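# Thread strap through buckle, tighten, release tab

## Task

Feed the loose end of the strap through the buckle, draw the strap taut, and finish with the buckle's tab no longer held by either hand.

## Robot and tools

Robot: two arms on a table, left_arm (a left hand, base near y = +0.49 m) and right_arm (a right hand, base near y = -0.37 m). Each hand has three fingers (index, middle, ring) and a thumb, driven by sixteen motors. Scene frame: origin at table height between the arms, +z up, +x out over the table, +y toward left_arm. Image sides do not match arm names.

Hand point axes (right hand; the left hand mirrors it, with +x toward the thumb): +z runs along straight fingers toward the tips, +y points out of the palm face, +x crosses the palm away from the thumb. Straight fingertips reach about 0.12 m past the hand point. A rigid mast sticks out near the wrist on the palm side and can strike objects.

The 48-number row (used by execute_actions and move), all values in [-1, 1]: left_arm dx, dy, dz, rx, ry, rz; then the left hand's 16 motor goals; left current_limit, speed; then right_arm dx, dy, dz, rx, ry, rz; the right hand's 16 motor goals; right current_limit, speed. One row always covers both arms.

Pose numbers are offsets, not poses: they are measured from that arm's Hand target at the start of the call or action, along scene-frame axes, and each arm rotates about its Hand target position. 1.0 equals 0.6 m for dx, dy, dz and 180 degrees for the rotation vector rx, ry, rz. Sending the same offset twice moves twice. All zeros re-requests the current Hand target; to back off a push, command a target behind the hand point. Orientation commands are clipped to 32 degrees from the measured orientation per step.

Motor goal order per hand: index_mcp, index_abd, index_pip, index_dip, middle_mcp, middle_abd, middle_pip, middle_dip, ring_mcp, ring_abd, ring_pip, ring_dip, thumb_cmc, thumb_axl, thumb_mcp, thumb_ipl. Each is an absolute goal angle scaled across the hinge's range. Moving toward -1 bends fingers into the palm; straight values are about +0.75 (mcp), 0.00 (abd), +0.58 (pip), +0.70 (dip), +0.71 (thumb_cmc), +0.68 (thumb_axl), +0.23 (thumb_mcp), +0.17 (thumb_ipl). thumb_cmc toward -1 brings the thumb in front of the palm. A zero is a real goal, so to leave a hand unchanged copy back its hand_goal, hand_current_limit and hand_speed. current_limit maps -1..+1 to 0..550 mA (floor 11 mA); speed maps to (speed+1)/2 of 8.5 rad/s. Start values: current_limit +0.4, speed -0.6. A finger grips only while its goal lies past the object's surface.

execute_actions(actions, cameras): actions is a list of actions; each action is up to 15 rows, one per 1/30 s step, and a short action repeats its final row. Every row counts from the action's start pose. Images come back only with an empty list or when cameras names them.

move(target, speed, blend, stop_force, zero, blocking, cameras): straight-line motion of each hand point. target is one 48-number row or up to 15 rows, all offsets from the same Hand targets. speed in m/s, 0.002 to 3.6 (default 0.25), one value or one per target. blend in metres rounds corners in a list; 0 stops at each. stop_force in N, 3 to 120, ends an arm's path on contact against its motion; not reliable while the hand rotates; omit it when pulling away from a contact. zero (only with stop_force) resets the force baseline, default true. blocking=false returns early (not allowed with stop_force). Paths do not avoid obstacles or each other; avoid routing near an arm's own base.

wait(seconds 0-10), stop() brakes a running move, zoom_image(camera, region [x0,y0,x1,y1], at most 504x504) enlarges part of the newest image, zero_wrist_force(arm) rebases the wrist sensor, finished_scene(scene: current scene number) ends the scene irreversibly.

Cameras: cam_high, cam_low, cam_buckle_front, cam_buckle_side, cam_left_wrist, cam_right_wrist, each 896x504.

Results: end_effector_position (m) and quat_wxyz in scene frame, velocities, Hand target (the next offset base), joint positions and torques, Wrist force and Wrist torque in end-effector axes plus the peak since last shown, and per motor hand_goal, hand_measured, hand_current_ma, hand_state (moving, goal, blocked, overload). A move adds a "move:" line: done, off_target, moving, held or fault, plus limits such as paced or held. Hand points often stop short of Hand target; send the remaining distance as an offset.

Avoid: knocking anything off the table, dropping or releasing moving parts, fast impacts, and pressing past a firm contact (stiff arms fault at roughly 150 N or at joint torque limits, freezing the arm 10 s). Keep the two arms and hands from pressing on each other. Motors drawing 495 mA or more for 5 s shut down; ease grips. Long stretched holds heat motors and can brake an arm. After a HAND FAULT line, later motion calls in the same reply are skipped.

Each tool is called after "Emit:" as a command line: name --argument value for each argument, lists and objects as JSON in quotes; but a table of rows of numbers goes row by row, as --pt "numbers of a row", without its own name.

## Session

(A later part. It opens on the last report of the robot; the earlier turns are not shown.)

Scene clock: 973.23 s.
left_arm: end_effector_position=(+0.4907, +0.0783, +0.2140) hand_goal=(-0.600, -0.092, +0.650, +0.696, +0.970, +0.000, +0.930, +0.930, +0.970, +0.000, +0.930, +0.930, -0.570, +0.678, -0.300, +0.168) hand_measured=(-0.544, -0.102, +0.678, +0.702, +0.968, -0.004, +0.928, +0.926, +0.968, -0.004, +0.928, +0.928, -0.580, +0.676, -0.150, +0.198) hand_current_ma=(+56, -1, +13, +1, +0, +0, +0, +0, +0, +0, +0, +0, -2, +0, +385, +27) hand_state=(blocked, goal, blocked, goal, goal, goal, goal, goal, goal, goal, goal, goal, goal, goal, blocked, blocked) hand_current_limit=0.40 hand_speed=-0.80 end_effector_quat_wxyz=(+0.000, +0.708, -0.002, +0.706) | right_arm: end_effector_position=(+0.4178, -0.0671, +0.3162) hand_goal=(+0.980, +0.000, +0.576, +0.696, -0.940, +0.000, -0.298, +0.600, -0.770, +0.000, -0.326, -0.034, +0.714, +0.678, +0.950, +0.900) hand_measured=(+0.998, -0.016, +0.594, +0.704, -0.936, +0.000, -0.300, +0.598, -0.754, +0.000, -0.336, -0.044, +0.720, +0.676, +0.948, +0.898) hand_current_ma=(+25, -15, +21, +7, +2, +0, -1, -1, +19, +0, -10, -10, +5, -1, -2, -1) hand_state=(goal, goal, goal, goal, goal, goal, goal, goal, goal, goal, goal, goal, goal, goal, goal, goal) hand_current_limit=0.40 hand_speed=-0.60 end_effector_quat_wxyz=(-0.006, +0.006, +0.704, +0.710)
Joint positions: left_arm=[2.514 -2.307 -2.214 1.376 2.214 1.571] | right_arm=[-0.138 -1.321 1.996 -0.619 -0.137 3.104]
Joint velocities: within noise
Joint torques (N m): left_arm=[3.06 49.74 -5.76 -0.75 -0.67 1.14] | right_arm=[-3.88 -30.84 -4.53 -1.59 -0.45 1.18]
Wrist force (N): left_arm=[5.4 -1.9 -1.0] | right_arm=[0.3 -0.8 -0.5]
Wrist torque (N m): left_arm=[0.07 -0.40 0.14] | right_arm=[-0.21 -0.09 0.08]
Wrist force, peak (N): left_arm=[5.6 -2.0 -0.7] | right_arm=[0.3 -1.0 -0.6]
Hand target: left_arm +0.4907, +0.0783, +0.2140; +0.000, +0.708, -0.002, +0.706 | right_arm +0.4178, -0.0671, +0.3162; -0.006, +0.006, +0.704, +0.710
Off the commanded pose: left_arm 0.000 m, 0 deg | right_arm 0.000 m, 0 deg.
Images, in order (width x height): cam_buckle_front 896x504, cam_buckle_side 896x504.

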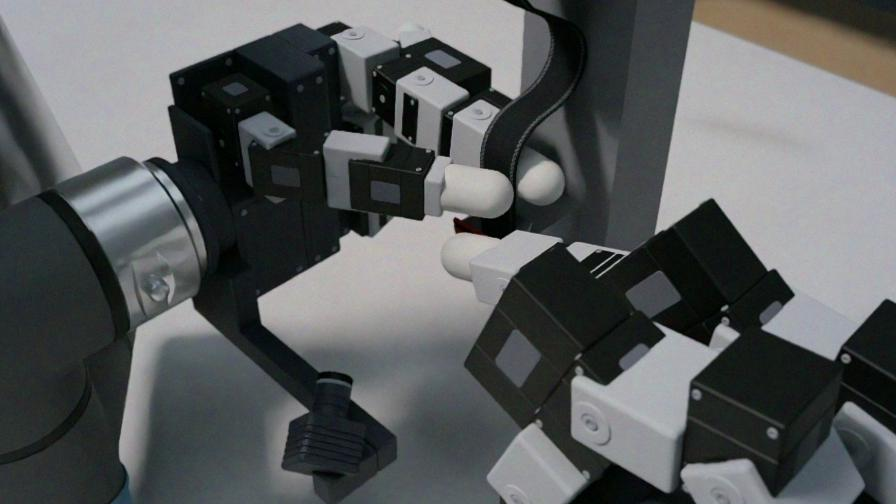

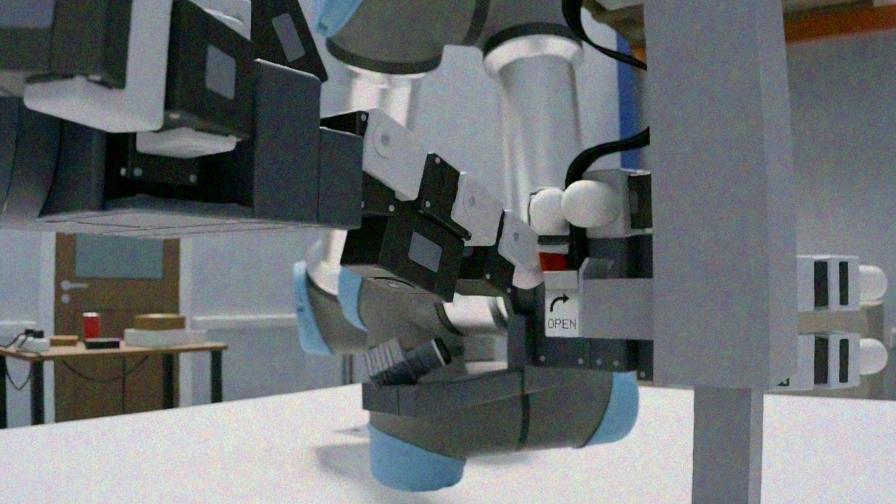

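Emit:
move --target '[0,0,-0.005,0,0,0,-0.6,-0.093,0.65,0.696,0.97,0,0.93,0.93,0.97,0,0.93,0.93,-0.571,0.678,-0.3,0.168,0.4,-0.8,0,0,0,0,0,0,0.98,0,0.576,0.696,-0.94,0,-0.299,0.6,-0.77,0,-0.326,-0.034,0.714,0.678,0.95,0.9,0.4,-0.6]' --speed 0.03

Emit:
move --target '[0,0,0,0,0,0,-0.6,-0.093,0.65,0.696,0.97,0,0.93,0.93,0.97,0,0.93,0.93,-0.571,0.678,-0.3,0.168,0.4,-0.8,-0.005,0,-0.052,0,0,0,0.98,0,0.576,0.696,-0.94,0,-0.299,0.6,-0.77,0,-0.326,-0.034,0.714,0.678,0.95,0.9,0.4,-0.6]' --speed 0.04 --cameras '["cam_buckle_front","cam_buckle_side"]'

Emit:
zoom_image --camera "cam_buckle_side" --region '[490, 100, 740, 390]'

Emit:
zoom_image --camera "cam_buckle_front" --region '[400, 80, 640, 330]'

Scene clock: 976.67 s.
left_arm: end_effector_position=(+0.4907, +0.0783, +0.2110) hand_goal=(-0.600, -0.092, +0.650, +0.696, +0.970, +0.000, +0.930, +0.930, +0.970, +0.000, +0.930, +0.930, -0.570, +0.678, -0.300, +0.168) hand_measured=(-0.544, -0.102, +0.678, +0.702, +0.968, -0.004, +0.928, +0.926, +0.968, -0.004, +0.928, +0.928, -0.580, +0.676, -0.150, +0.198) hand_current_ma=(+56, -1, +13, +1, +0, +0, +0, +0, +0, +0, +0, +0, -2, +0, +385, +27) hand_state=(blocked, goal, blocked, goal, goal, goal, goal, goal, goal, goal, goal, goal, goal, goal, blocked, blocked) hand_current_limit=0.40 hand_speed=-0.80 end_effector_quat_wxyz=(+0.000, +0.708, -0.002, +0.706) | right_arm: end_effector_position=(+0.4178, -0.0671, +0.3162) hand_goal=(+0.980, +0.000, +0.576, +0.696, -0.940, +0.000, -0.298, +0.600, -0.770, +0.000, -0.326, -0.034, +0.714, +0.678, +0.950, +0.900) hand_measured=(+0.998, -0.016, +0.594, +0.704, -0.936, +0.000, -0.300, +0.598, -0.754, +0.000, -0.336, -0.044, +0.720, +0.676, +0.948, +0.898) hand_current_ma=(+25, -15, +21, +7, +2, +0, -1, -1, +19, +0, -10, -10, +5, -1, -2, -1) hand_state=(goal, goal, goal, goal, goal, goal, goal, goal, goal, goal, goal, goal, goal, goal, goal, goal) hand_current_limit=0.40 hand_speed=-0.60 end_effector_quat_wxyz=(-0.006, +0.006, +0.704, +0.710)
Joint positions: left_arm=[2.514 -2.316 -2.213 1.384 2.214 1.571] | right_arm=[-0.138 -1.321 1.996 -0.619 -0.137 3.104]
Joint torques (N m): left_arm=[1.7 38.85 13.85 2.68 -0.83 0.9] | right_arm=[-4.44 -30.77 -3.5 -1.55 -0.56 1]
Wrist force (N): left_arm=[5.4 -1.9 -0.7] | right_arm=[0.5 -0.7 -0.6]
Wrist torque (N m): left_arm=[0.05 -0.39 0.14] | right_arm=[-0.17 -0.12 0.10]
Wrist force, peak (N): left_arm=[5.7 -1.9 -0.7] | right_arm=[0.4 -1.0 -0.6]
Hand target: left_arm +0.4907, +0.0783, +0.2110; +0.000, +0.708, -0.002, +0.706 | right_arm +0.4178, -0.0671, +0.3162; -0.006, +0.006, +0.704, +0.710
Off the commanded pose: left_arm 0.000 m, 0 deg | right_arm 0.000 m, 0 deg.
move: done

Scene clock: 977.80 s.
left_arm: end_effector_position=(+0.4907, +0.0783, +0.2110) hand_goal=(-0.600, -0.092, +0.650, +0.696, +0.970, +0.000, +0.930, +0.930, +0.970, +0.000, +0.930, +0.930, -0.570, +0.678, -0.300, +0.168) hand_measured=(-0.544, -0.100, +0.678, +0.702, +0.968, -0.004, +0.928, +0.926, +0.968, -0.004, +0.928, +0.928, -0.580, +0.676, -0.150, +0.198) hand_current_ma=(+56, -1, +13, +1, +0, +0, +0, +0, +0, +0, +0, +0, -2, +0, +385, +27) hand_state=(blocked, goal, blocked, goal, goal, goal, goal, goal, goal, goal, goal, goal, goal, goal, blocked, blocked) hand_current_limit=0.40 hand_speed=-0.80 end_effector_quat_wxyz=(+0.000, +0.708, -0.002, +0.706) | right_arm: end_effector_position=(+0.4147, -0.0670, +0.2849) hand_goal=(+0.980, +0.000, +0.576, +0.696, -0.940, +0.000, -0.298, +0.600, -0.770, +0.000, -0.326, -0.034, +0.714, +0.678, +0.950, +0.900) hand_measured=(+0.996, -0.002, +0.580, +0.698, -0.936, +0.000, -0.300, +0.598, -0.754, +0.000, -0.336, -0.044, +0.720, +0.676, +0.948, +0.898) hand_current_ma=(+22, -1, +3, +1, +2, +0, -1, -1, +19, +0, -10, -10, +5, -1, -2, -1) hand_state=(goal, goal, goal, goal, goal, goal, goal, goal, goal, goal, goal, goal, goal, goal, goal, goal) hand_current_limit=0.40 hand_speed=-0.60 end_effector_quat_wxyz=(-0.006, +0.006, +0.704, +0.710)
Joint positions: left_arm=[2.514 -2.315 -2.213 1.383 2.214 1.571] | right_arm=[-0.139 -1.274 2.036 -0.707 -0.138 3.104]
Joint torques (N m): left_arm=[2.03 50.07 4.96 -1.11 -0.59 0.76] | right_arm=[-11.37 -28.26 -23.37 0.95 -1.15 0.79]
Wrist force (N): left_arm=[5.7 -1.7 -0.9] | right_arm=[-0.8 0.4 -0.4]
Wrist torque (N m): left_arm=[0.09 -0.41 0.13] | right_arm=[-0.29 -0.21 -0.15]
Wrist force, peak (N): left_arm=[6.0 -1.8 -0.8] | right_arm=[0.8 0.5 -0.9]
Hand target: left_arm +0.4907, +0.0783, +0.2110; +0.000, +0.708, -0.002, +0.706 | right_arm +0.4148, -0.0671, +0.2850; -0.006, +0.006, +0.704, +0.710
Off the commanded pose: left_arm 0.000 m, 0 deg | right_arm 0.000 m, 0 deg.
move: done
Images, in order (width x height): cam_buckle_front 896x504, cam_buckle_side 896x504.

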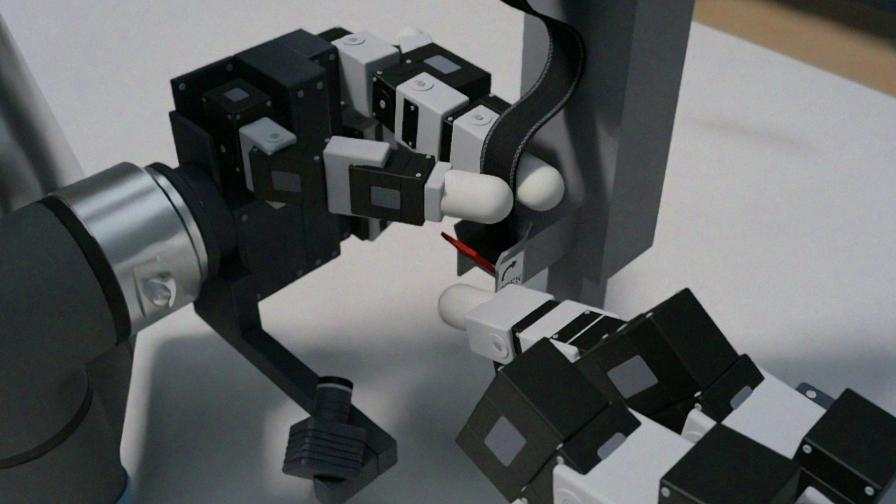

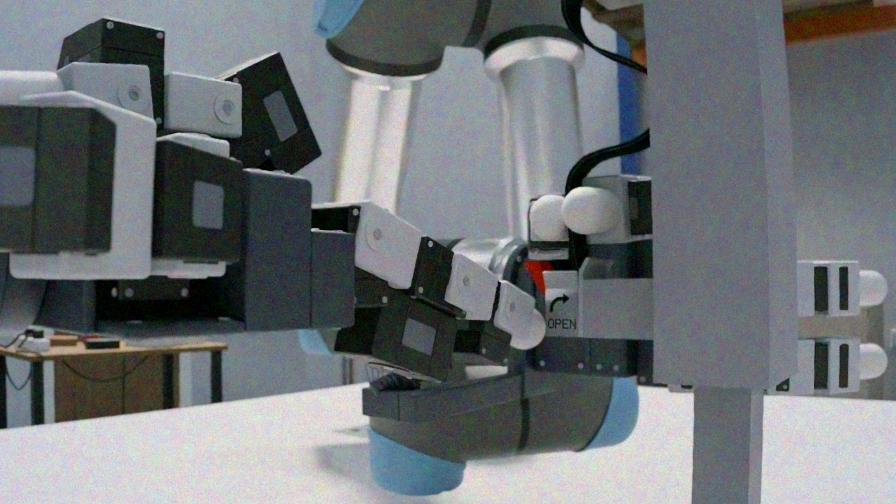

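Scaled by 1.738 from the camera's 896x504 image, which has a finer 1280x720 frame.

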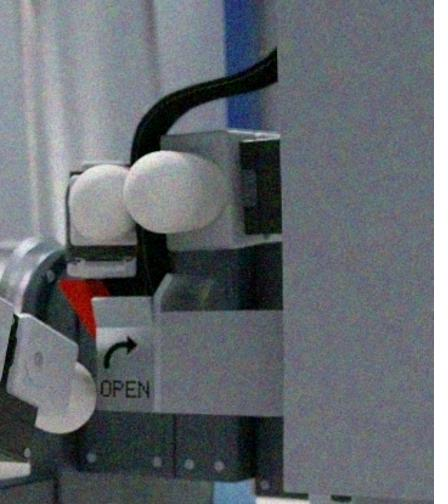

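Scaled by 2.016 from the camera's 896x504 image, which has a finer 1280x720 frame.

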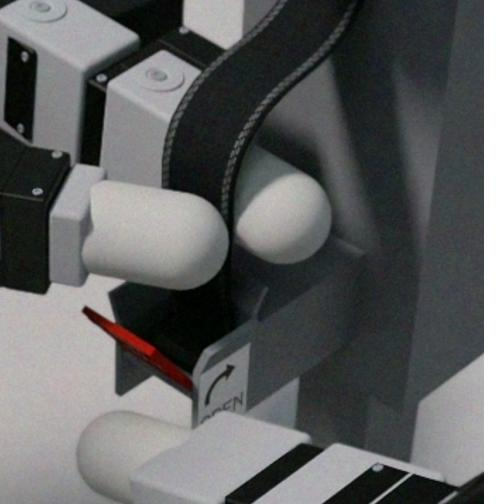

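Emit:
move --target '[0,0,0,0,0,0,-0.56,-0.093,0.65,0.696,0.97,0,0.93,0.93,0.97,0,0.93,0.93,-0.571,0.678,0.05,0.168,0.4,-0.85,0,0,0,0,0,0,0.98,0,0.576,0.696,-0.94,0,-0.299,0.6,-0.77,0,-0.326,-0.034,0.714,0.678,0.95,0.9,0.4,-0.6]' --speed 0.04 --cameras '["cam_buckle_front","cam_buckle_side"]'

Emit:
zoom_image --camera "cam_buckle_side" --region '[490, 100, 740, 390]'

Emit:
zoom_image --camera "cam_buckle_front" --region '[400, 80, 640, 330]'

Scene clock: 982.20 s.
left_arm: end_effector_position=(+0.4907, +0.0783, +0.2110) hand_goal=(-0.560, -0.092, +0.650, +0.696, +0.970, +0.000, +0.930, +0.930, +0.970, +0.000, +0.930, +0.930, -0.570, +0.678, +0.050, +0.168) hand_measured=(-0.558, -0.100, +0.652, +0.698, +0.968, -0.004, +0.928, +0.926, +0.968, -0.004, +0.928, +0.928, -0.580, +0.676, +0.048, +0.170) hand_current_ma=(+0, -1, +0, +0, +0, +0, +0, +0, +0, +0, +0, +0, -2, +0, +0, +0) hand_state=(goal, goal, goal, goal, goal, goal, goal, goal, goal, goal, goal, goal, goal, goal, goal, goal) hand_current_limit=0.40 hand_speed=-0.85 end_effector_quat_wxyz=(+0.000, +0.708, -0.002, +0.706) | right_arm: end_effector_position=(+0.4148, -0.0671, +0.2850) hand_goal=(+0.980, +0.000, +0.576, +0.696, -0.940, +0.000, -0.298, +0.600, -0.770, +0.000, -0.326, -0.034, +0.714, +0.678, +0.950, +0.900) hand_measured=(+0.996, -0.002, +0.580, +0.698, -0.936, +0.000, -0.300, +0.598, -0.754, +0.000, -0.336, -0.044, +0.720, +0.676, +0.948, +0.898) hand_current_ma=(+22, -1, +3, +1, +2, +0, -1, -1, +19, +0, -10, -10, +5, -1, -2, -1) hand_state=(goal, goal, goal, goal, goal, goal, goal, goal, goal, goal, goal, goal, goal, goal, goal, goal) hand_current_limit=0.40 hand_speed=-0.60 end_effector_quat_wxyz=(-0.006, +0.006, +0.704, +0.710)
Joint positions: left_arm=[2.514 -2.315 -2.213 1.383 2.214 1.571] | right_arm=[-0.139 -1.274 2.036 -0.707 -0.138 3.104]
Joint torques (N m): left_arm=[2.2 49.55 -5.37 -0.38 -0.21 0] | right_arm=[-9.79 -20.64 -28.82 1.78 -0.4 -1.68]
Wrist force (N): left_arm=[5.5 -1.9 -0.8] | right_arm=[-0.7 0.0 -0.3]
Wrist torque (N m): left_arm=[0.06 -0.40 0.15] | right_arm=[-0.34 -0.22 -0.15]
Wrist force, peak (N): left_arm=[5.9 -1.8 -0.7] | right_arm=[-0.8 0.3 -0.7]
Hand target: left_arm +0.4907, +0.0783, +0.2110; +0.000, +0.708, -0.002, +0.706 | right_arm +0.4148, -0.0671, +0.2850; -0.006, +0.006, +0.704, +0.710
Off the commanded pose: left_arm 0.000 m, 0 deg | right_arm 0.000 m, 0 deg.
move: done
Images, in order (width x height): cam_buckle_front 896x504, cam_buckle_side 896x504.

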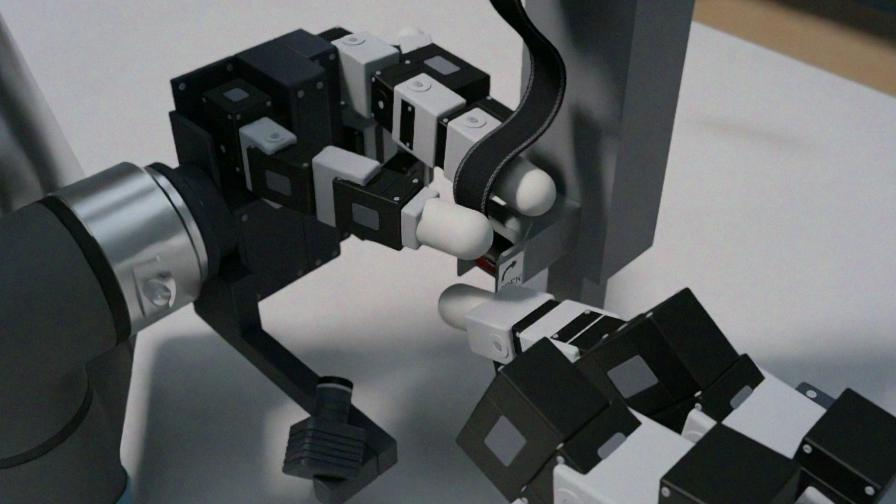

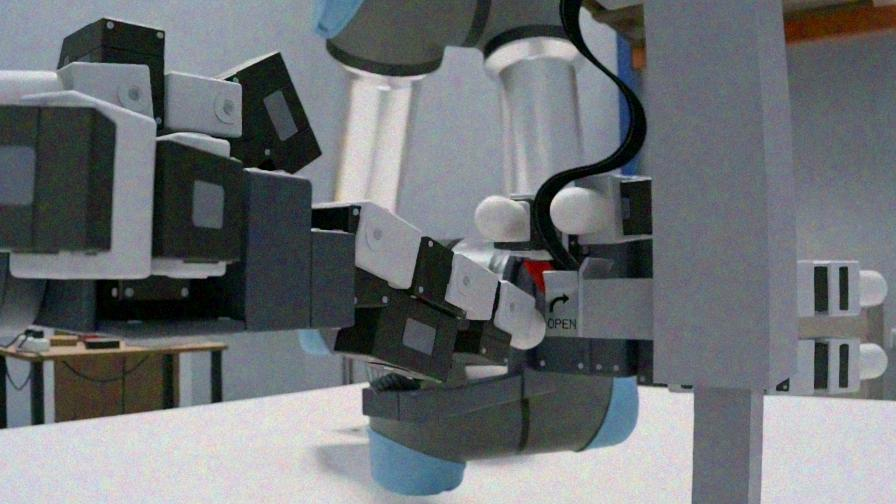

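Scaled by 1.738 from the camera's 896x504 image, which has a finer 1280x720 frame.

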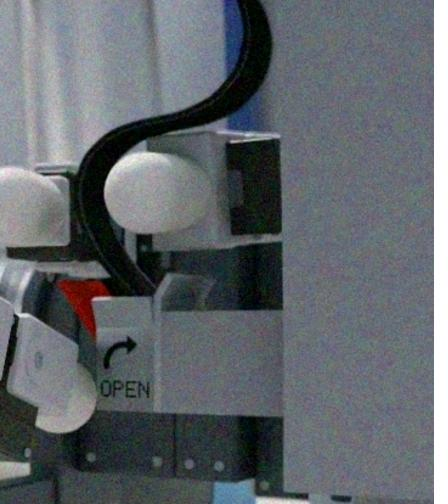

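Scaled by 2.016 from the camera's 896x504 image, which has a finer 1280x720 frame.

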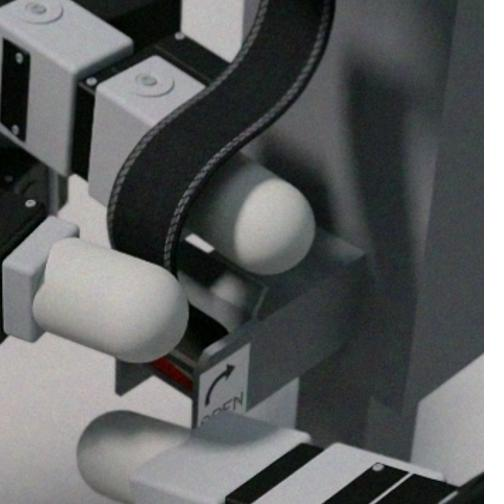

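Emit:
move --target '[0,0,0.0333,0,0,0,-0.56,-0.093,0.65,0.696,0.97,0,0.93,0.93,0.97,0,0.93,0.93,-0.571,0.678,0.05,0.168,0.4,-0.85,0,0,0,0,0,0,0.98,0,0.576,0.696,-0.94,0,-0.299,0.6,-0.77,0,-0.326,-0.034,0.714,0.678,0.95,0.9,0.4,-0.6]' --speed 0.03

Emit:
move --target '[0,0,0,0,0,0,-0.6,-0.093,0.65,0.696,0.97,0,0.93,0.93,0.97,0,0.93,0.93,-0.571,0.678,-0.3,0.168,0.4,-0.85,0,0,0,0,0,0,0.98,0,0.576,0.696,-0.94,0,-0.299,0.6,-0.77,0,-0.326,-0.034,0.714,0.678,0.95,0.9,0.4,-0.6]' --speed 0.04 --cameras '["cam_buckle_front","cam_buckle_side"]'

Emit:
zoom_image --camera "cam_buckle_side" --region '[490, 100, 740, 390]'

Emit:
zoom_image --camera "cam_buckle_front" --region '[400, 80, 640, 330]'

Scene clock: 990.43 s.
left_arm: end_effector_position=(+0.4907, +0.0783, +0.2310) hand_goal=(-0.560, -0.092, +0.650, +0.696, +0.970, +0.000, +0.930, +0.930, +0.970, +0.000, +0.930, +0.930, -0.570, +0.678, +0.050, +0.168) hand_measured=(-0.558, -0.100, +0.652, +0.698, +0.968, -0.004, +0.928, +0.926, +0.968, -0.004, +0.928, +0.928, -0.580, +0.676, +0.048, +0.170) hand_current_ma=(+0, -1, +0, +0, +0, +0, +0, +0, +0, +0, +0, +0, -2, +0, +0, +0) hand_state=(goal, goal, goal, goal, goal, goal, goal, goal, goal, goal, goal, goal, goal, goal, goal, goal) hand_current_limit=0.40 hand_speed=-0.85 end_effector_quat_wxyz=(+0.000, +0.708, -0.002, +0.706) end_effector_velocity=(+0.000, +0.000, +0.000) end_effector_angular_velocity=(-0.001, -0.003, -0.001) | right_arm: end_effector_position=(+0.4148, -0.0671, +0.2850) hand_goal=(+0.980, +0.000, +0.576, +0.696, -0.940, +0.000, -0.298, +0.600, -0.770, +0.000, -0.326, -0.034, +0.714, +0.678, +0.950, +0.900) hand_measured=(+0.996, -0.002, +0.580, +0.698, -0.936, +0.000, -0.300, +0.598, -0.754, +0.000, -0.336, -0.044, +0.720, +0.676, +0.948, +0.898) hand_current_ma=(+22, -1, +3, +1, +2, +0, -1, -1, +19, +0, -10, -10, +5, -1, -2, -1) hand_state=(goal, goal, goal, goal, goal, goal, goal, goal, goal, goal, goal, goal, goal, goal, goal, goal) hand_current_limit=0.40 hand_speed=-0.60 end_effector_quat_wxyz=(-0.006, +0.006, +0.704, +0.710)
Joint positions: left_arm=[2.514 -2.258 -2.222 1.335 2.214 1.572] | right_arm=[-0.139 -1.274 2.036 -0.707 -0.138 3.104]
Joint velocities: left_arm=[0 -0.002 0 0.005 -0.001 0.001] | right_arm=[within noise]
Joint torques (N m): left_arm=[2.06 26.61 4.61 4.61 -0.46 0.78] | right_arm=[-5.7 -20.7 -28.26 1.73 0.35 -1.61]
Wrist force (N): left_arm=[5.6 -2.0 -0.9] | right_arm=[-0.7 0.2 -0.3]
Wrist torque (N m): left_arm=[0.06 -0.41 0.16] | right_arm=[-0.33 -0.22 -0.15]
Wrist force, peak (N): left_arm=[6.0 -1.8 -0.8] | right_arm=[-0.9 0.3 -0.4]
Hand target: left_arm +0.4907, +0.0783, +0.2310; +0.000, +0.708, -0.002, +0.706 | right_arm +0.4148, -0.0671, +0.2850; -0.006, +0.006, +0.704, +0.710
Off the commanded pose: left_arm 0.000 m, 0 deg | right_arm 0.000 m, 0 deg.
move: done

Scene clock: 991.43 s.
left_arm: end_effector_position=(+0.4907, +0.0783, +0.2310) hand_goal=(-0.600, -0.092, +0.650, +0.696, +0.970, +0.000, +0.930, +0.930, +0.970, +0.000, +0.930, +0.930, -0.570, +0.678, -0.300, +0.168) hand_measured=(-0.554, -0.100, +0.674, +0.702, +0.968, -0.004, +0.928, +0.926, +0.968, -0.004, +0.928, +0.928, -0.580, +0.676, -0.138, +0.198) hand_current_ma=(+37, -1, +9, +0, +0, +0, +0, +0, +0, +0, +0, +0, -2, +0, +385, +25) hand_state=(blocked, goal, blocked, goal, goal, goal, goal, goal, goal, goal, goal, goal, goal, goal, blocked, blocked) hand_current_limit=0.40 hand_speed=-0.85 end_effector_quat_wxyz=(+0.000, +0.708, -0.002, +0.706) | right_arm: end_effector_position=(+0.4148, -0.0671, +0.2850) hand_goal=(+0.980, +0.000, +0.576, +0.696, -0.940, +0.000, -0.298, +0.600, -0.770, +0.000, -0.326, -0.034, +0.714, +0.678, +0.950, +0.900) hand_measured=(+0.996, -0.002, +0.580, +0.698, -0.936, +0.000, -0.300, +0.598, -0.754, +0.000, -0.336, -0.044, +0.720, +0.676, +0.948, +0.898) hand_current_ma=(+22, -1, +3, +1, +2, +0, -1, -1, +19, +0, -10, -10, +5, -1, -2, -1) hand_state=(goal, goal, goal, goal, goal, goal, goal, goal, goal, goal, goal, goal, goal, goal, goal, goal) hand_current_limit=0.40 hand_speed=-0.60 end_effector_quat_wxyz=(-0.006, +0.006, +0.704, +0.710)
Joint positions: left_arm=[2.514 -2.258 -2.222 1.335 2.214 1.572] | right_arm=[-0.139 -1.274 2.036 -0.707 -0.138 3.104]
Joint torques (N m): left_arm=[2.74 23.07 15.87 4.24 -0.4 -1.3] | right_arm=[-6.29 -20.04 -29.13 1.64 0.75 -1.52]
Wrist force (N): left_arm=[5.4 -1.6 -0.6] | right_arm=[-0.7 0.4 -0.4]
Wrist torque (N m): left_arm=[0.07 -0.39 0.15] | right_arm=[-0.30 -0.23 -0.14]
Wrist force, peak (N): left_arm=[5.7 -1.7 -0.8] | right_arm=[-0.9 0.3 -0.5]
Hand target: left_arm +0.4907, +0.0783, +0.2310; +0.000, +0.708, -0.002, +0.706 | right_arm +0.4148, -0.0671, +0.2850; -0.006, +0.006, +0.704, +0.710
Off the commanded pose: left_arm 0.000 m, 0 deg | right_arm 0.000 m, 0 deg.
move: done
Images, in order (width x height): cam_buckle_front 896x504, cam_buckle_side 896x504.

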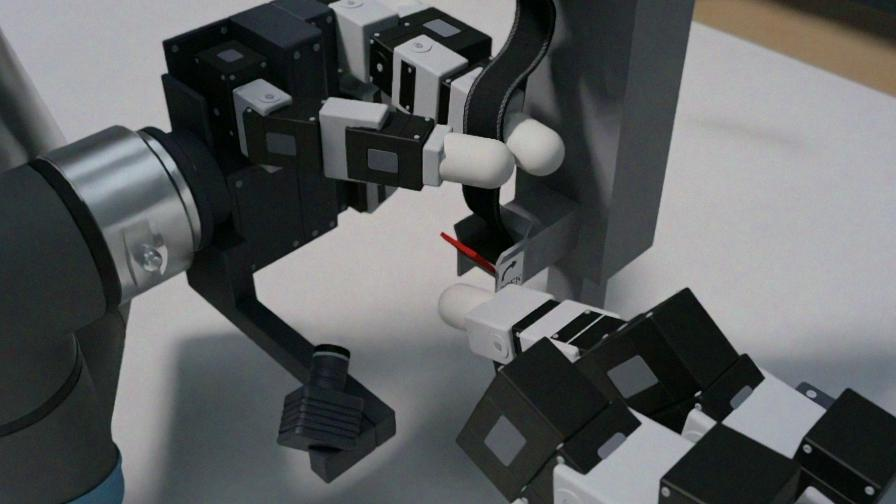

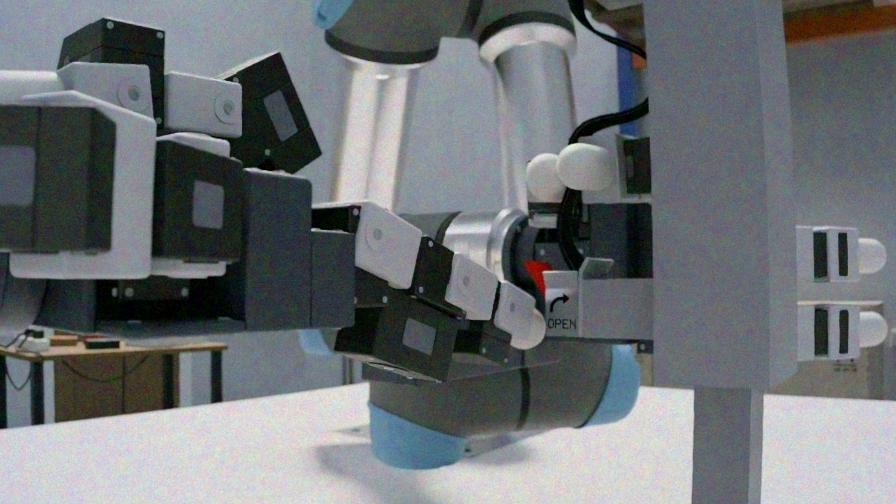

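Scaled by 1.738 from the camera's 896x504 image, which has a finer 1280x720 frame.

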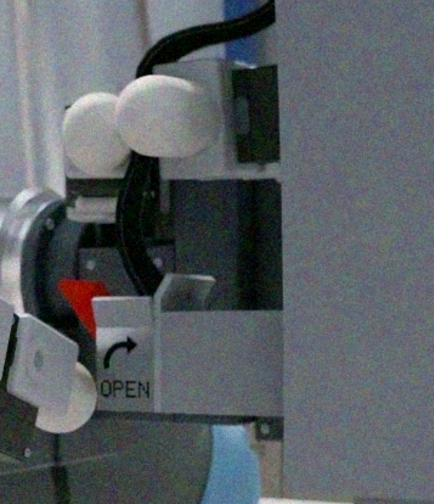

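Scaled by 2.016 from the camera's 896x504 image, which has a finer 1280x720 frame.

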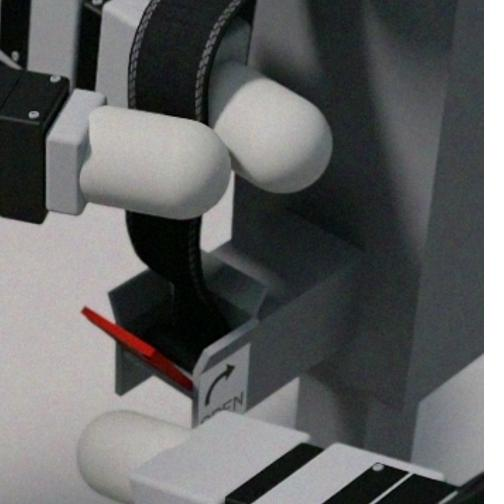

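Emit:
move --target '[0.003,0,0.005,0,0,0,-0.6,-0.093,0.65,0.696,0.97,0,0.93,0.93,0.97,0,0.93,0.93,-0.571,0.678,-0.3,0.168,0.4,-0.85,0,0,0,0,0,0,0.98,0,0.576,0.696,-0.94,0,-0.299,0.6,-0.77,0,-0.326,-0.034,0.714,0.678,0.95,0.9,0.4,-0.6]' --speed 0.02 --cameras '["cam_buckle_front","cam_buckle_side"]'

Emit:
zoom_image --camera "cam_buckle_side" --region '[490, 100, 740, 390]'

Emit:
zoom_image --camera "cam_buckle_front" --region '[400, 80, 640, 330]'

Scene clock: 995.53 s.
left_arm: end_effector_position=(+0.4926, +0.0783, +0.2341) hand_goal=(-0.600, -0.092, +0.650, +0.696, +0.970, +0.000, +0.930, +0.930, +0.970, +0.000, +0.930, +0.930, -0.570, +0.678, -0.300, +0.168) hand_measured=(-0.552, -0.102, +0.676, +0.702, +0.968, -0.004, +0.928, +0.926, +0.968, -0.004, +0.928, +0.928, -0.580, +0.676, -0.142, +0.198) hand_current_ma=(+40, -1, +10, +1, +0, +0, +0, +0, +0, +0, +0, +0, -2, +0, +382, +25) hand_state=(blocked, goal, blocked, goal, goal, goal, goal, goal, goal, goal, goal, goal, goal, goal, blocked, blocked) hand_current_limit=0.40 hand_speed=-0.85 end_effector_quat_wxyz=(+0.000, +0.708, -0.002, +0.706) | right_arm: end_effector_position=(+0.4148, -0.0671, +0.2850) hand_goal=(+0.980, +0.000, +0.576, +0.696, -0.940, +0.000, -0.298, +0.600, -0.770, +0.000, -0.326, -0.034, +0.714, +0.678, +0.950, +0.900) hand_measured=(+0.996, -0.002, +0.580, +0.698, -0.936, +0.000, -0.300, +0.598, -0.754, +0.000, -0.336, -0.044, +0.720, +0.676, +0.948, +0.898) hand_current_ma=(+22, -1, +3, +1, +2, +0, -1, -1, +19, +0, -10, -10, +5, -1, -2, -1) hand_state=(goal, goal, goal, goal, goal, goal, goal, goal, goal, goal, goal, goal, goal, goal, goal, goal) hand_current_limit=0.40 hand_speed=-0.60 end_effector_quat_wxyz=(-0.006, +0.006, +0.704, +0.710)
Joint positions: left_arm=[2.517 -2.25 -2.221 1.326 2.21 1.571] | right_arm=[-0.139 -1.274 2.036 -0.707 -0.138 3.104]
Joint torques (N m): left_arm=[2.38 35.88 13.79 1.64 -1.19 -0.77] | right_arm=[-3.81 -20.78 -28.7 1.55 1.21 -1.36]
Wrist force (N): left_arm=[4.8 -1.4 -0.6] | right_arm=[-0.7 0.1 -0.4]
Wrist torque (N m): left_arm=[0.08 -0.36 0.15] | right_arm=[-0.34 -0.23 -0.14]
Wrist force, peak (N): left_arm=[5.6 -1.6 -0.8] | right_arm=[-0.9 0.3 -0.5]
Hand target: left_arm +0.4925, +0.0783, +0.2340; +0.000, +0.708, -0.002, +0.706 | right_arm +0.4148, -0.0671, +0.2850; -0.006, +0.006, +0.704, +0.710
Off the commanded pose: left_arm 0.000 m, 0 deg | right_arm 0.000 m, 0 deg.
move: done
Images, in order (width x height): cam_buckle_front 896x504, cam_buckle_side 896x504.

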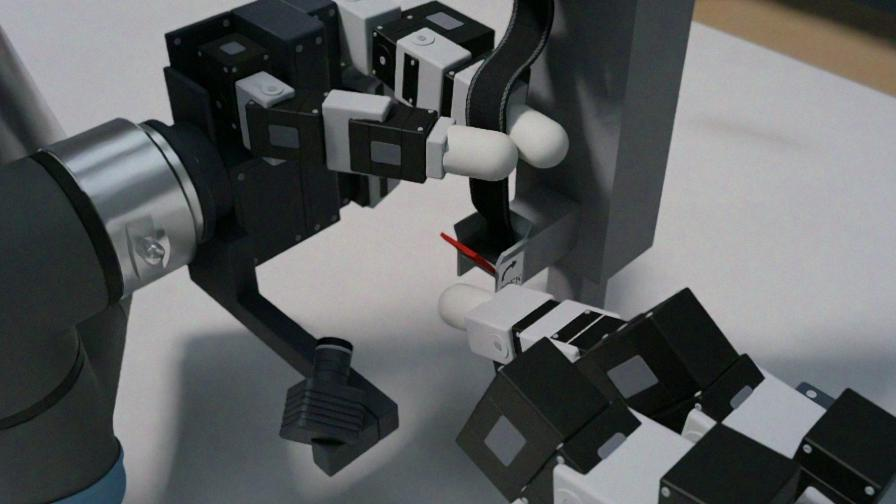

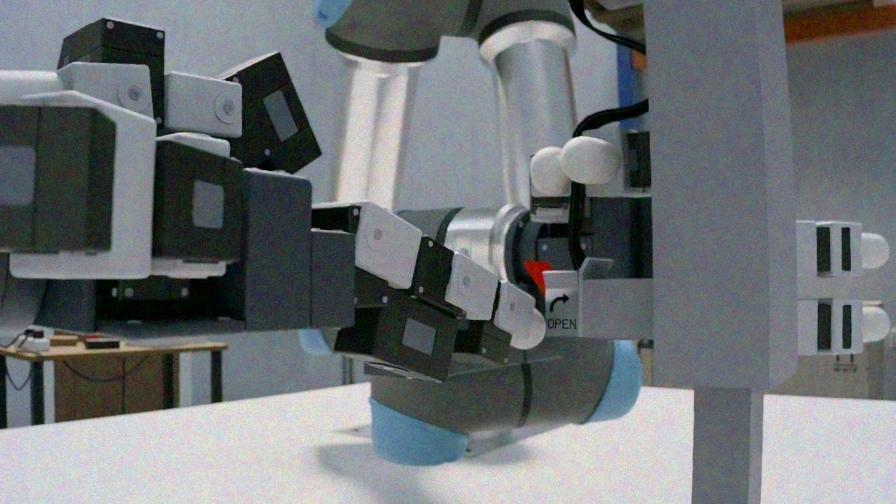

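Scaled by 1.738 from the camera's 896x504 image, which has a finer 1280x720 frame.

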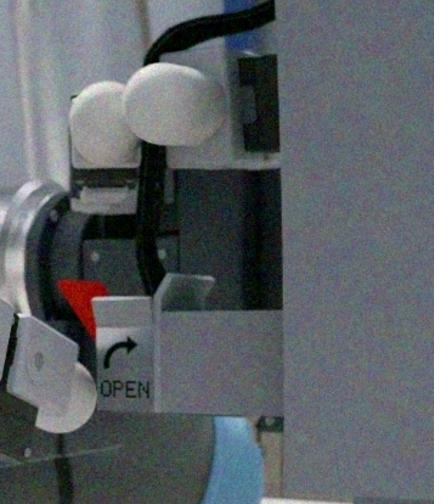

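Scaled by 2.016 from the camera's 896x504 image, which has a finer 1280x720 frame.

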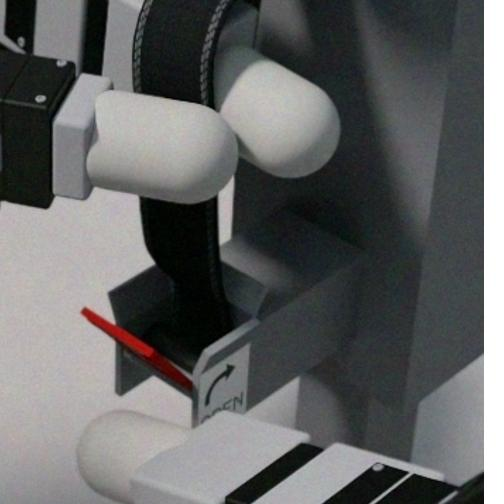

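Emit:
move --target '[0,0,0,0,0,0,-0.6,-0.093,0.65,0.696,0.97,0,0.93,0.93,0.97,0,0.93,0.93,-0.571,0.678,-0.3,0.168,0.4,-0.85,0.005,0,0.052,0,0,0,0.98,0,0.576,0.696,-0.94,0,-0.299,0.6,-0.77,0,-0.326,-0.034,0.714,0.678,0.95,0.9,0.4,-0.6]' --speed 0.04 --cameras '["cam_buckle_side"]'

Emit:
zoom_image --camera "cam_buckle_side" --region '[490, 100, 740, 390]'

Emit:
move --pt "0 0 -0.02 0 0 0 -0.6 -0.093 0.65 0.696 0.97 0 0.93 0.93 0.97 0 0.93 0.93 -0.571 0.678 -0.3 0.168 0.4 -0.85 0 0 0 0 0 0 0.98 0 0.576 0.696 -0.94 0 -0.299 0.6 -0.77 0 -0.326 -0.034 0.714 0.678 0.95 0.9 0.4 -0.6" --pt "-0.0017 0 -0.0367 0 0 0 -0.6 -0.093 0.65 0.696 0.97 0 0.93 0.93 0.97 0 0.93 0.93 -0.571 0.678 -0.3 0.168 0.4 -0.85 0 0 0 0 0 0 0.98 0 0.576 0.696 -0.94 0 -0.299 0.6 -0.77 0 -0.326 -0.034 0.714 0.678 0.95 0.9 0.4 -0.6" --speed 0.02 --cameras '["cam_buckle_front","cam_buckle_side"]'

Emit:
zoom_image --camera "cam_buckle_side" --region '[490, 100, 740, 390]'

Emit:
zoom_image --camera "cam_buckle_front" --region '[400, 80, 640, 330]'

Scene clock: 1004.10 s.
left_arm: end_effector_position=(+0.4925, +0.0783, +0.2340) hand_goal=(-0.600, -0.092, +0.650, +0.696, +0.970, +0.000, +0.930, +0.930, +0.970, +0.000, +0.930, +0.930, -0.570, +0.678, -0.300, +0.168) hand_measured=(-0.552, -0.102, +0.676, +0.702, +0.968, -0.004, +0.928, +0.926, +0.968, -0.004, +0.928, +0.928, -0.580, +0.676, -0.144, +0.198) hand_current_ma=(+41, -1, +10, +1, +0, +0, +0, +0, +0, +0, +0, +0, -2, +0, +385, +25) hand_state=(blocked, goal, blocked, goal, goal, goal, goal, goal, goal, goal, goal, goal, goal, goal, blocked, blocked) hand_current_limit=0.40 hand_speed=-0.85 end_effector_quat_wxyz=(+0.000, +0.708, -0.002, +0.706) | right_arm: end_effector_position=(+0.4179, -0.0671, +0.3163) hand_goal=(+0.980, +0.000, +0.576, +0.696, -0.940, +0.000, -0.298, +0.600, -0.770, +0.000, -0.326, -0.034, +0.714, +0.678, +0.950, +0.900) hand_measured=(+0.998, -0.018, +0.596, +0.706, -0.936, +0.000, -0.300, +0.598, -0.754, +0.000, -0.336, -0.044, +0.720, +0.676, +0.948, +0.898) hand_current_ma=(+26, -18, +24, +9, +2, +0, -1, -1, +19, +0, -10, -10, +5, -1, -2, -1) hand_state=(goal, goal, goal, goal, goal, goal, goal, goal, goal, goal, goal, goal, goal, goal, goal, goal) hand_current_limit=0.40 hand_speed=-0.60 end_effector_quat_wxyz=(-0.006, +0.006, +0.704, +0.710)
Joint positions: left_arm=[2.517 -2.25 -2.221 1.326 2.211 1.572] | right_arm=[-0.138 -1.321 1.996 -0.619 -0.137 3.104]
Joint torques (N m): left_arm=[-4.27 23.34 -3.97 3.97 2.09 1.21] | right_arm=[8.68 -23.91 -4.57 -1.55 1.89 -1.12]
Wrist force (N): left_arm=[5.3 -1.9 -0.9] | right_arm=[0.6 0.1 -1.4]
Wrist torque (N m): left_arm=[0.07 -0.38 0.14] | right_arm=[-0.16 -0.10 0.10]
Wrist force, peak (N): left_arm=[5.6 -1.7 -1.0] | right_arm=[0.2 -2.1 -0.9]
Hand target: left_arm +0.4925, +0.0783, +0.2340; +0.000, +0.708, -0.002, +0.706 | right_arm +0.4178, -0.0671, +0.3162; -0.006, +0.006, +0.704, +0.710
Off the commanded pose: left_arm 0.000 m, 0 deg | right_arm 0.000 m, 0 deg.
move: done
Images, in order (width x height): cam_buckle_side 896x504.

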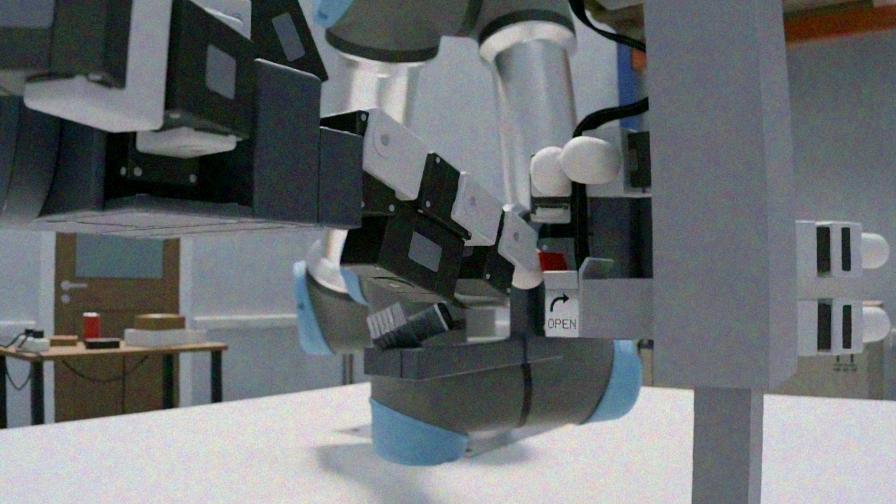

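Scaled by 1.738 from the camera's 896x504 image, which has a finer 1280x720 frame.

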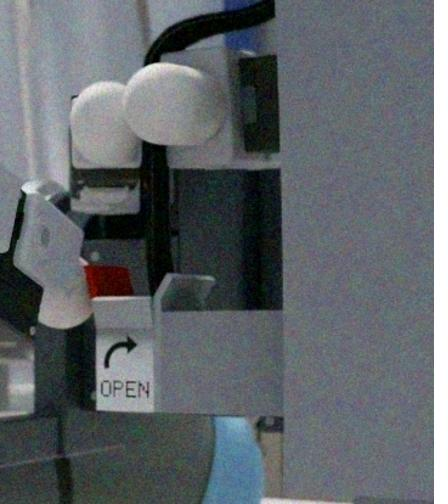

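Scene clock: 1005.60 s.
left_arm: end_effector_position=(+0.4915, +0.0783, +0.2119) hand_goal=(-0.600, -0.092, +0.650, +0.696, +0.970, +0.000, +0.930, +0.930, +0.970, +0.000, +0.930, +0.930, -0.570, +0.678, -0.300, +0.168) hand_measured=(-0.550, -0.102, +0.676, +0.702, +0.968, -0.004, +0.928, +0.926, +0.968, -0.004, +0.928, +0.928, -0.580, +0.676, -0.144, +0.198) hand_current_ma=(+41, -1, +10, +1, +0, +0, +0, +0, +0, +0, +0, +0, -2, +0, +385, +25) hand_state=(blocked, goal, blocked, goal, goal, goal, goal, goal, goal, goal, goal, goal, goal, goal, blocked, blocked) hand_current_limit=0.40 hand_speed=-0.85 end_effector_quat_wxyz=(+0.000, +0.708, -0.002, +0.706) | right_arm: end_effector_position=(+0.4178, -0.0671, +0.3162) hand_goal=(+0.980, +0.000, +0.576, +0.696, -0.940, +0.000, -0.298, +0.600, -0.770, +0.000, -0.326, -0.034, +0.714, +0.678, +0.950, +0.900) hand_measured=(+0.998, -0.018, +0.594, +0.706, -0.936, +0.000, -0.300, +0.598, -0.754, +0.000, -0.336, -0.044, +0.720, +0.676, +0.948, +0.898) hand_current_ma=(+26, -18, +23, +9, +2, +0, -1, -1, +19, +0, -10, -10, +5, -1, -2, -1) hand_state=(goal, goal, goal, goal, goal, goal, goal, goal, goal, goal, goal, goal, goal, goal, goal, goal) hand_current_limit=0.40 hand_speed=-0.60 end_effector_quat_wxyz=(-0.006, +0.006, +0.704, +0.710)
Joint positions: left_arm=[2.515 -2.313 -2.212 1.381 2.212 1.572] | right_arm=[-0.138 -1.321 1.996 -0.619 -0.137 3.104]
Joint torques (N m): left_arm=[-4.57 52.37 10.81 -0.89 1.81 -0.9] | right_arm=[9.23 -28.19 -3.02 -1.78 1.88 1.44]
Wrist force (N): left_arm=[5.7 -1.7 -0.8] | right_arm=[0.6 0.0 -1.4]
Wrist torque (N m): left_arm=[0.07 -0.43 0.17] | right_arm=[-0.17 -0.10 0.10]
Wrist force, peak (N): left_arm=[5.9 -1.8 -0.9] | right_arm=[0.8 -0.2 -1.4]
Hand target: left_arm +0.4915, +0.0783, +0.2120; +0.000, +0.708, -0.002, +0.706 | right_arm +0.4178, -0.0671, +0.3162; -0.006, +0.006, +0.704, +0.710
Off the commanded pose: left_arm 0.000 m, 0 deg | right_arm 0.000 m, 0 deg.
move: done
Images, in order (width x height): cam_buckle_front 896x504, cam_buckle_side 896x504.

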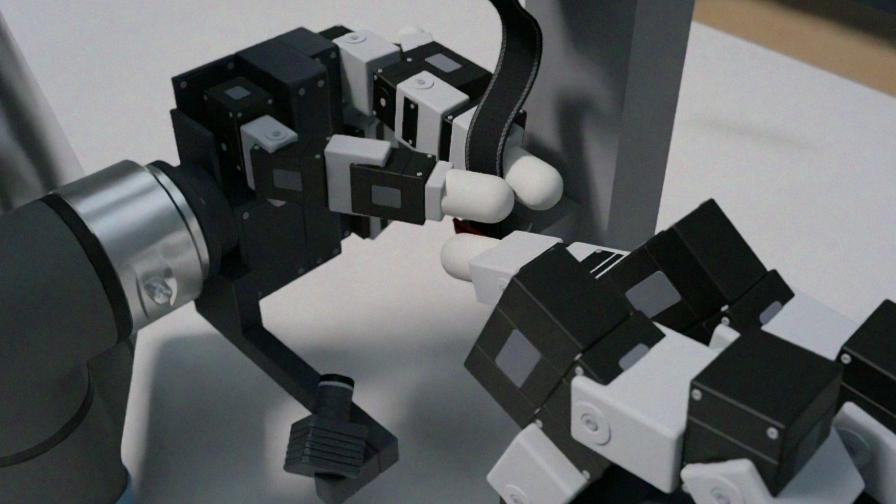

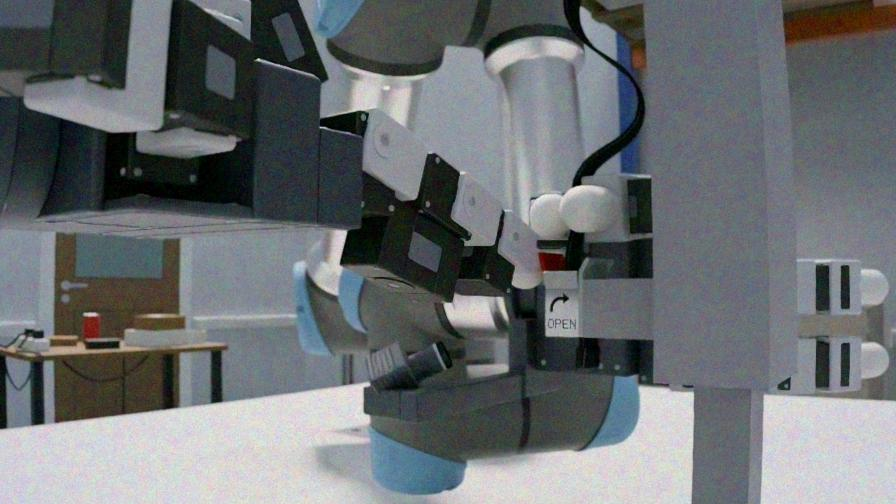

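Scaled by 1.738 from the camera's 896x504 image, which has a finer 1280x720 frame.

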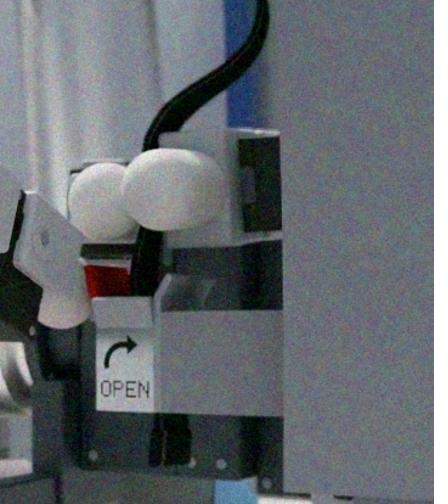

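Scaled by 2.016 from the camera's 896x504 image, which has a finer 1280x720 frame.

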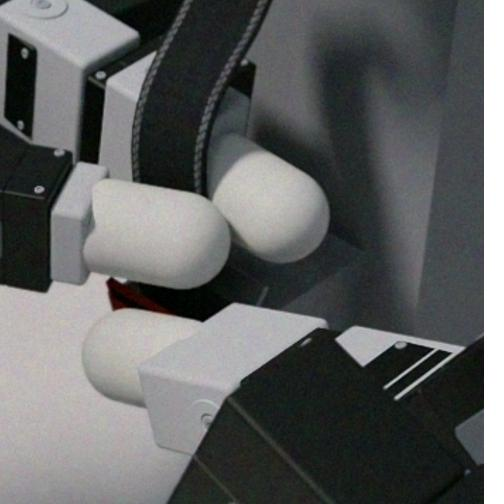

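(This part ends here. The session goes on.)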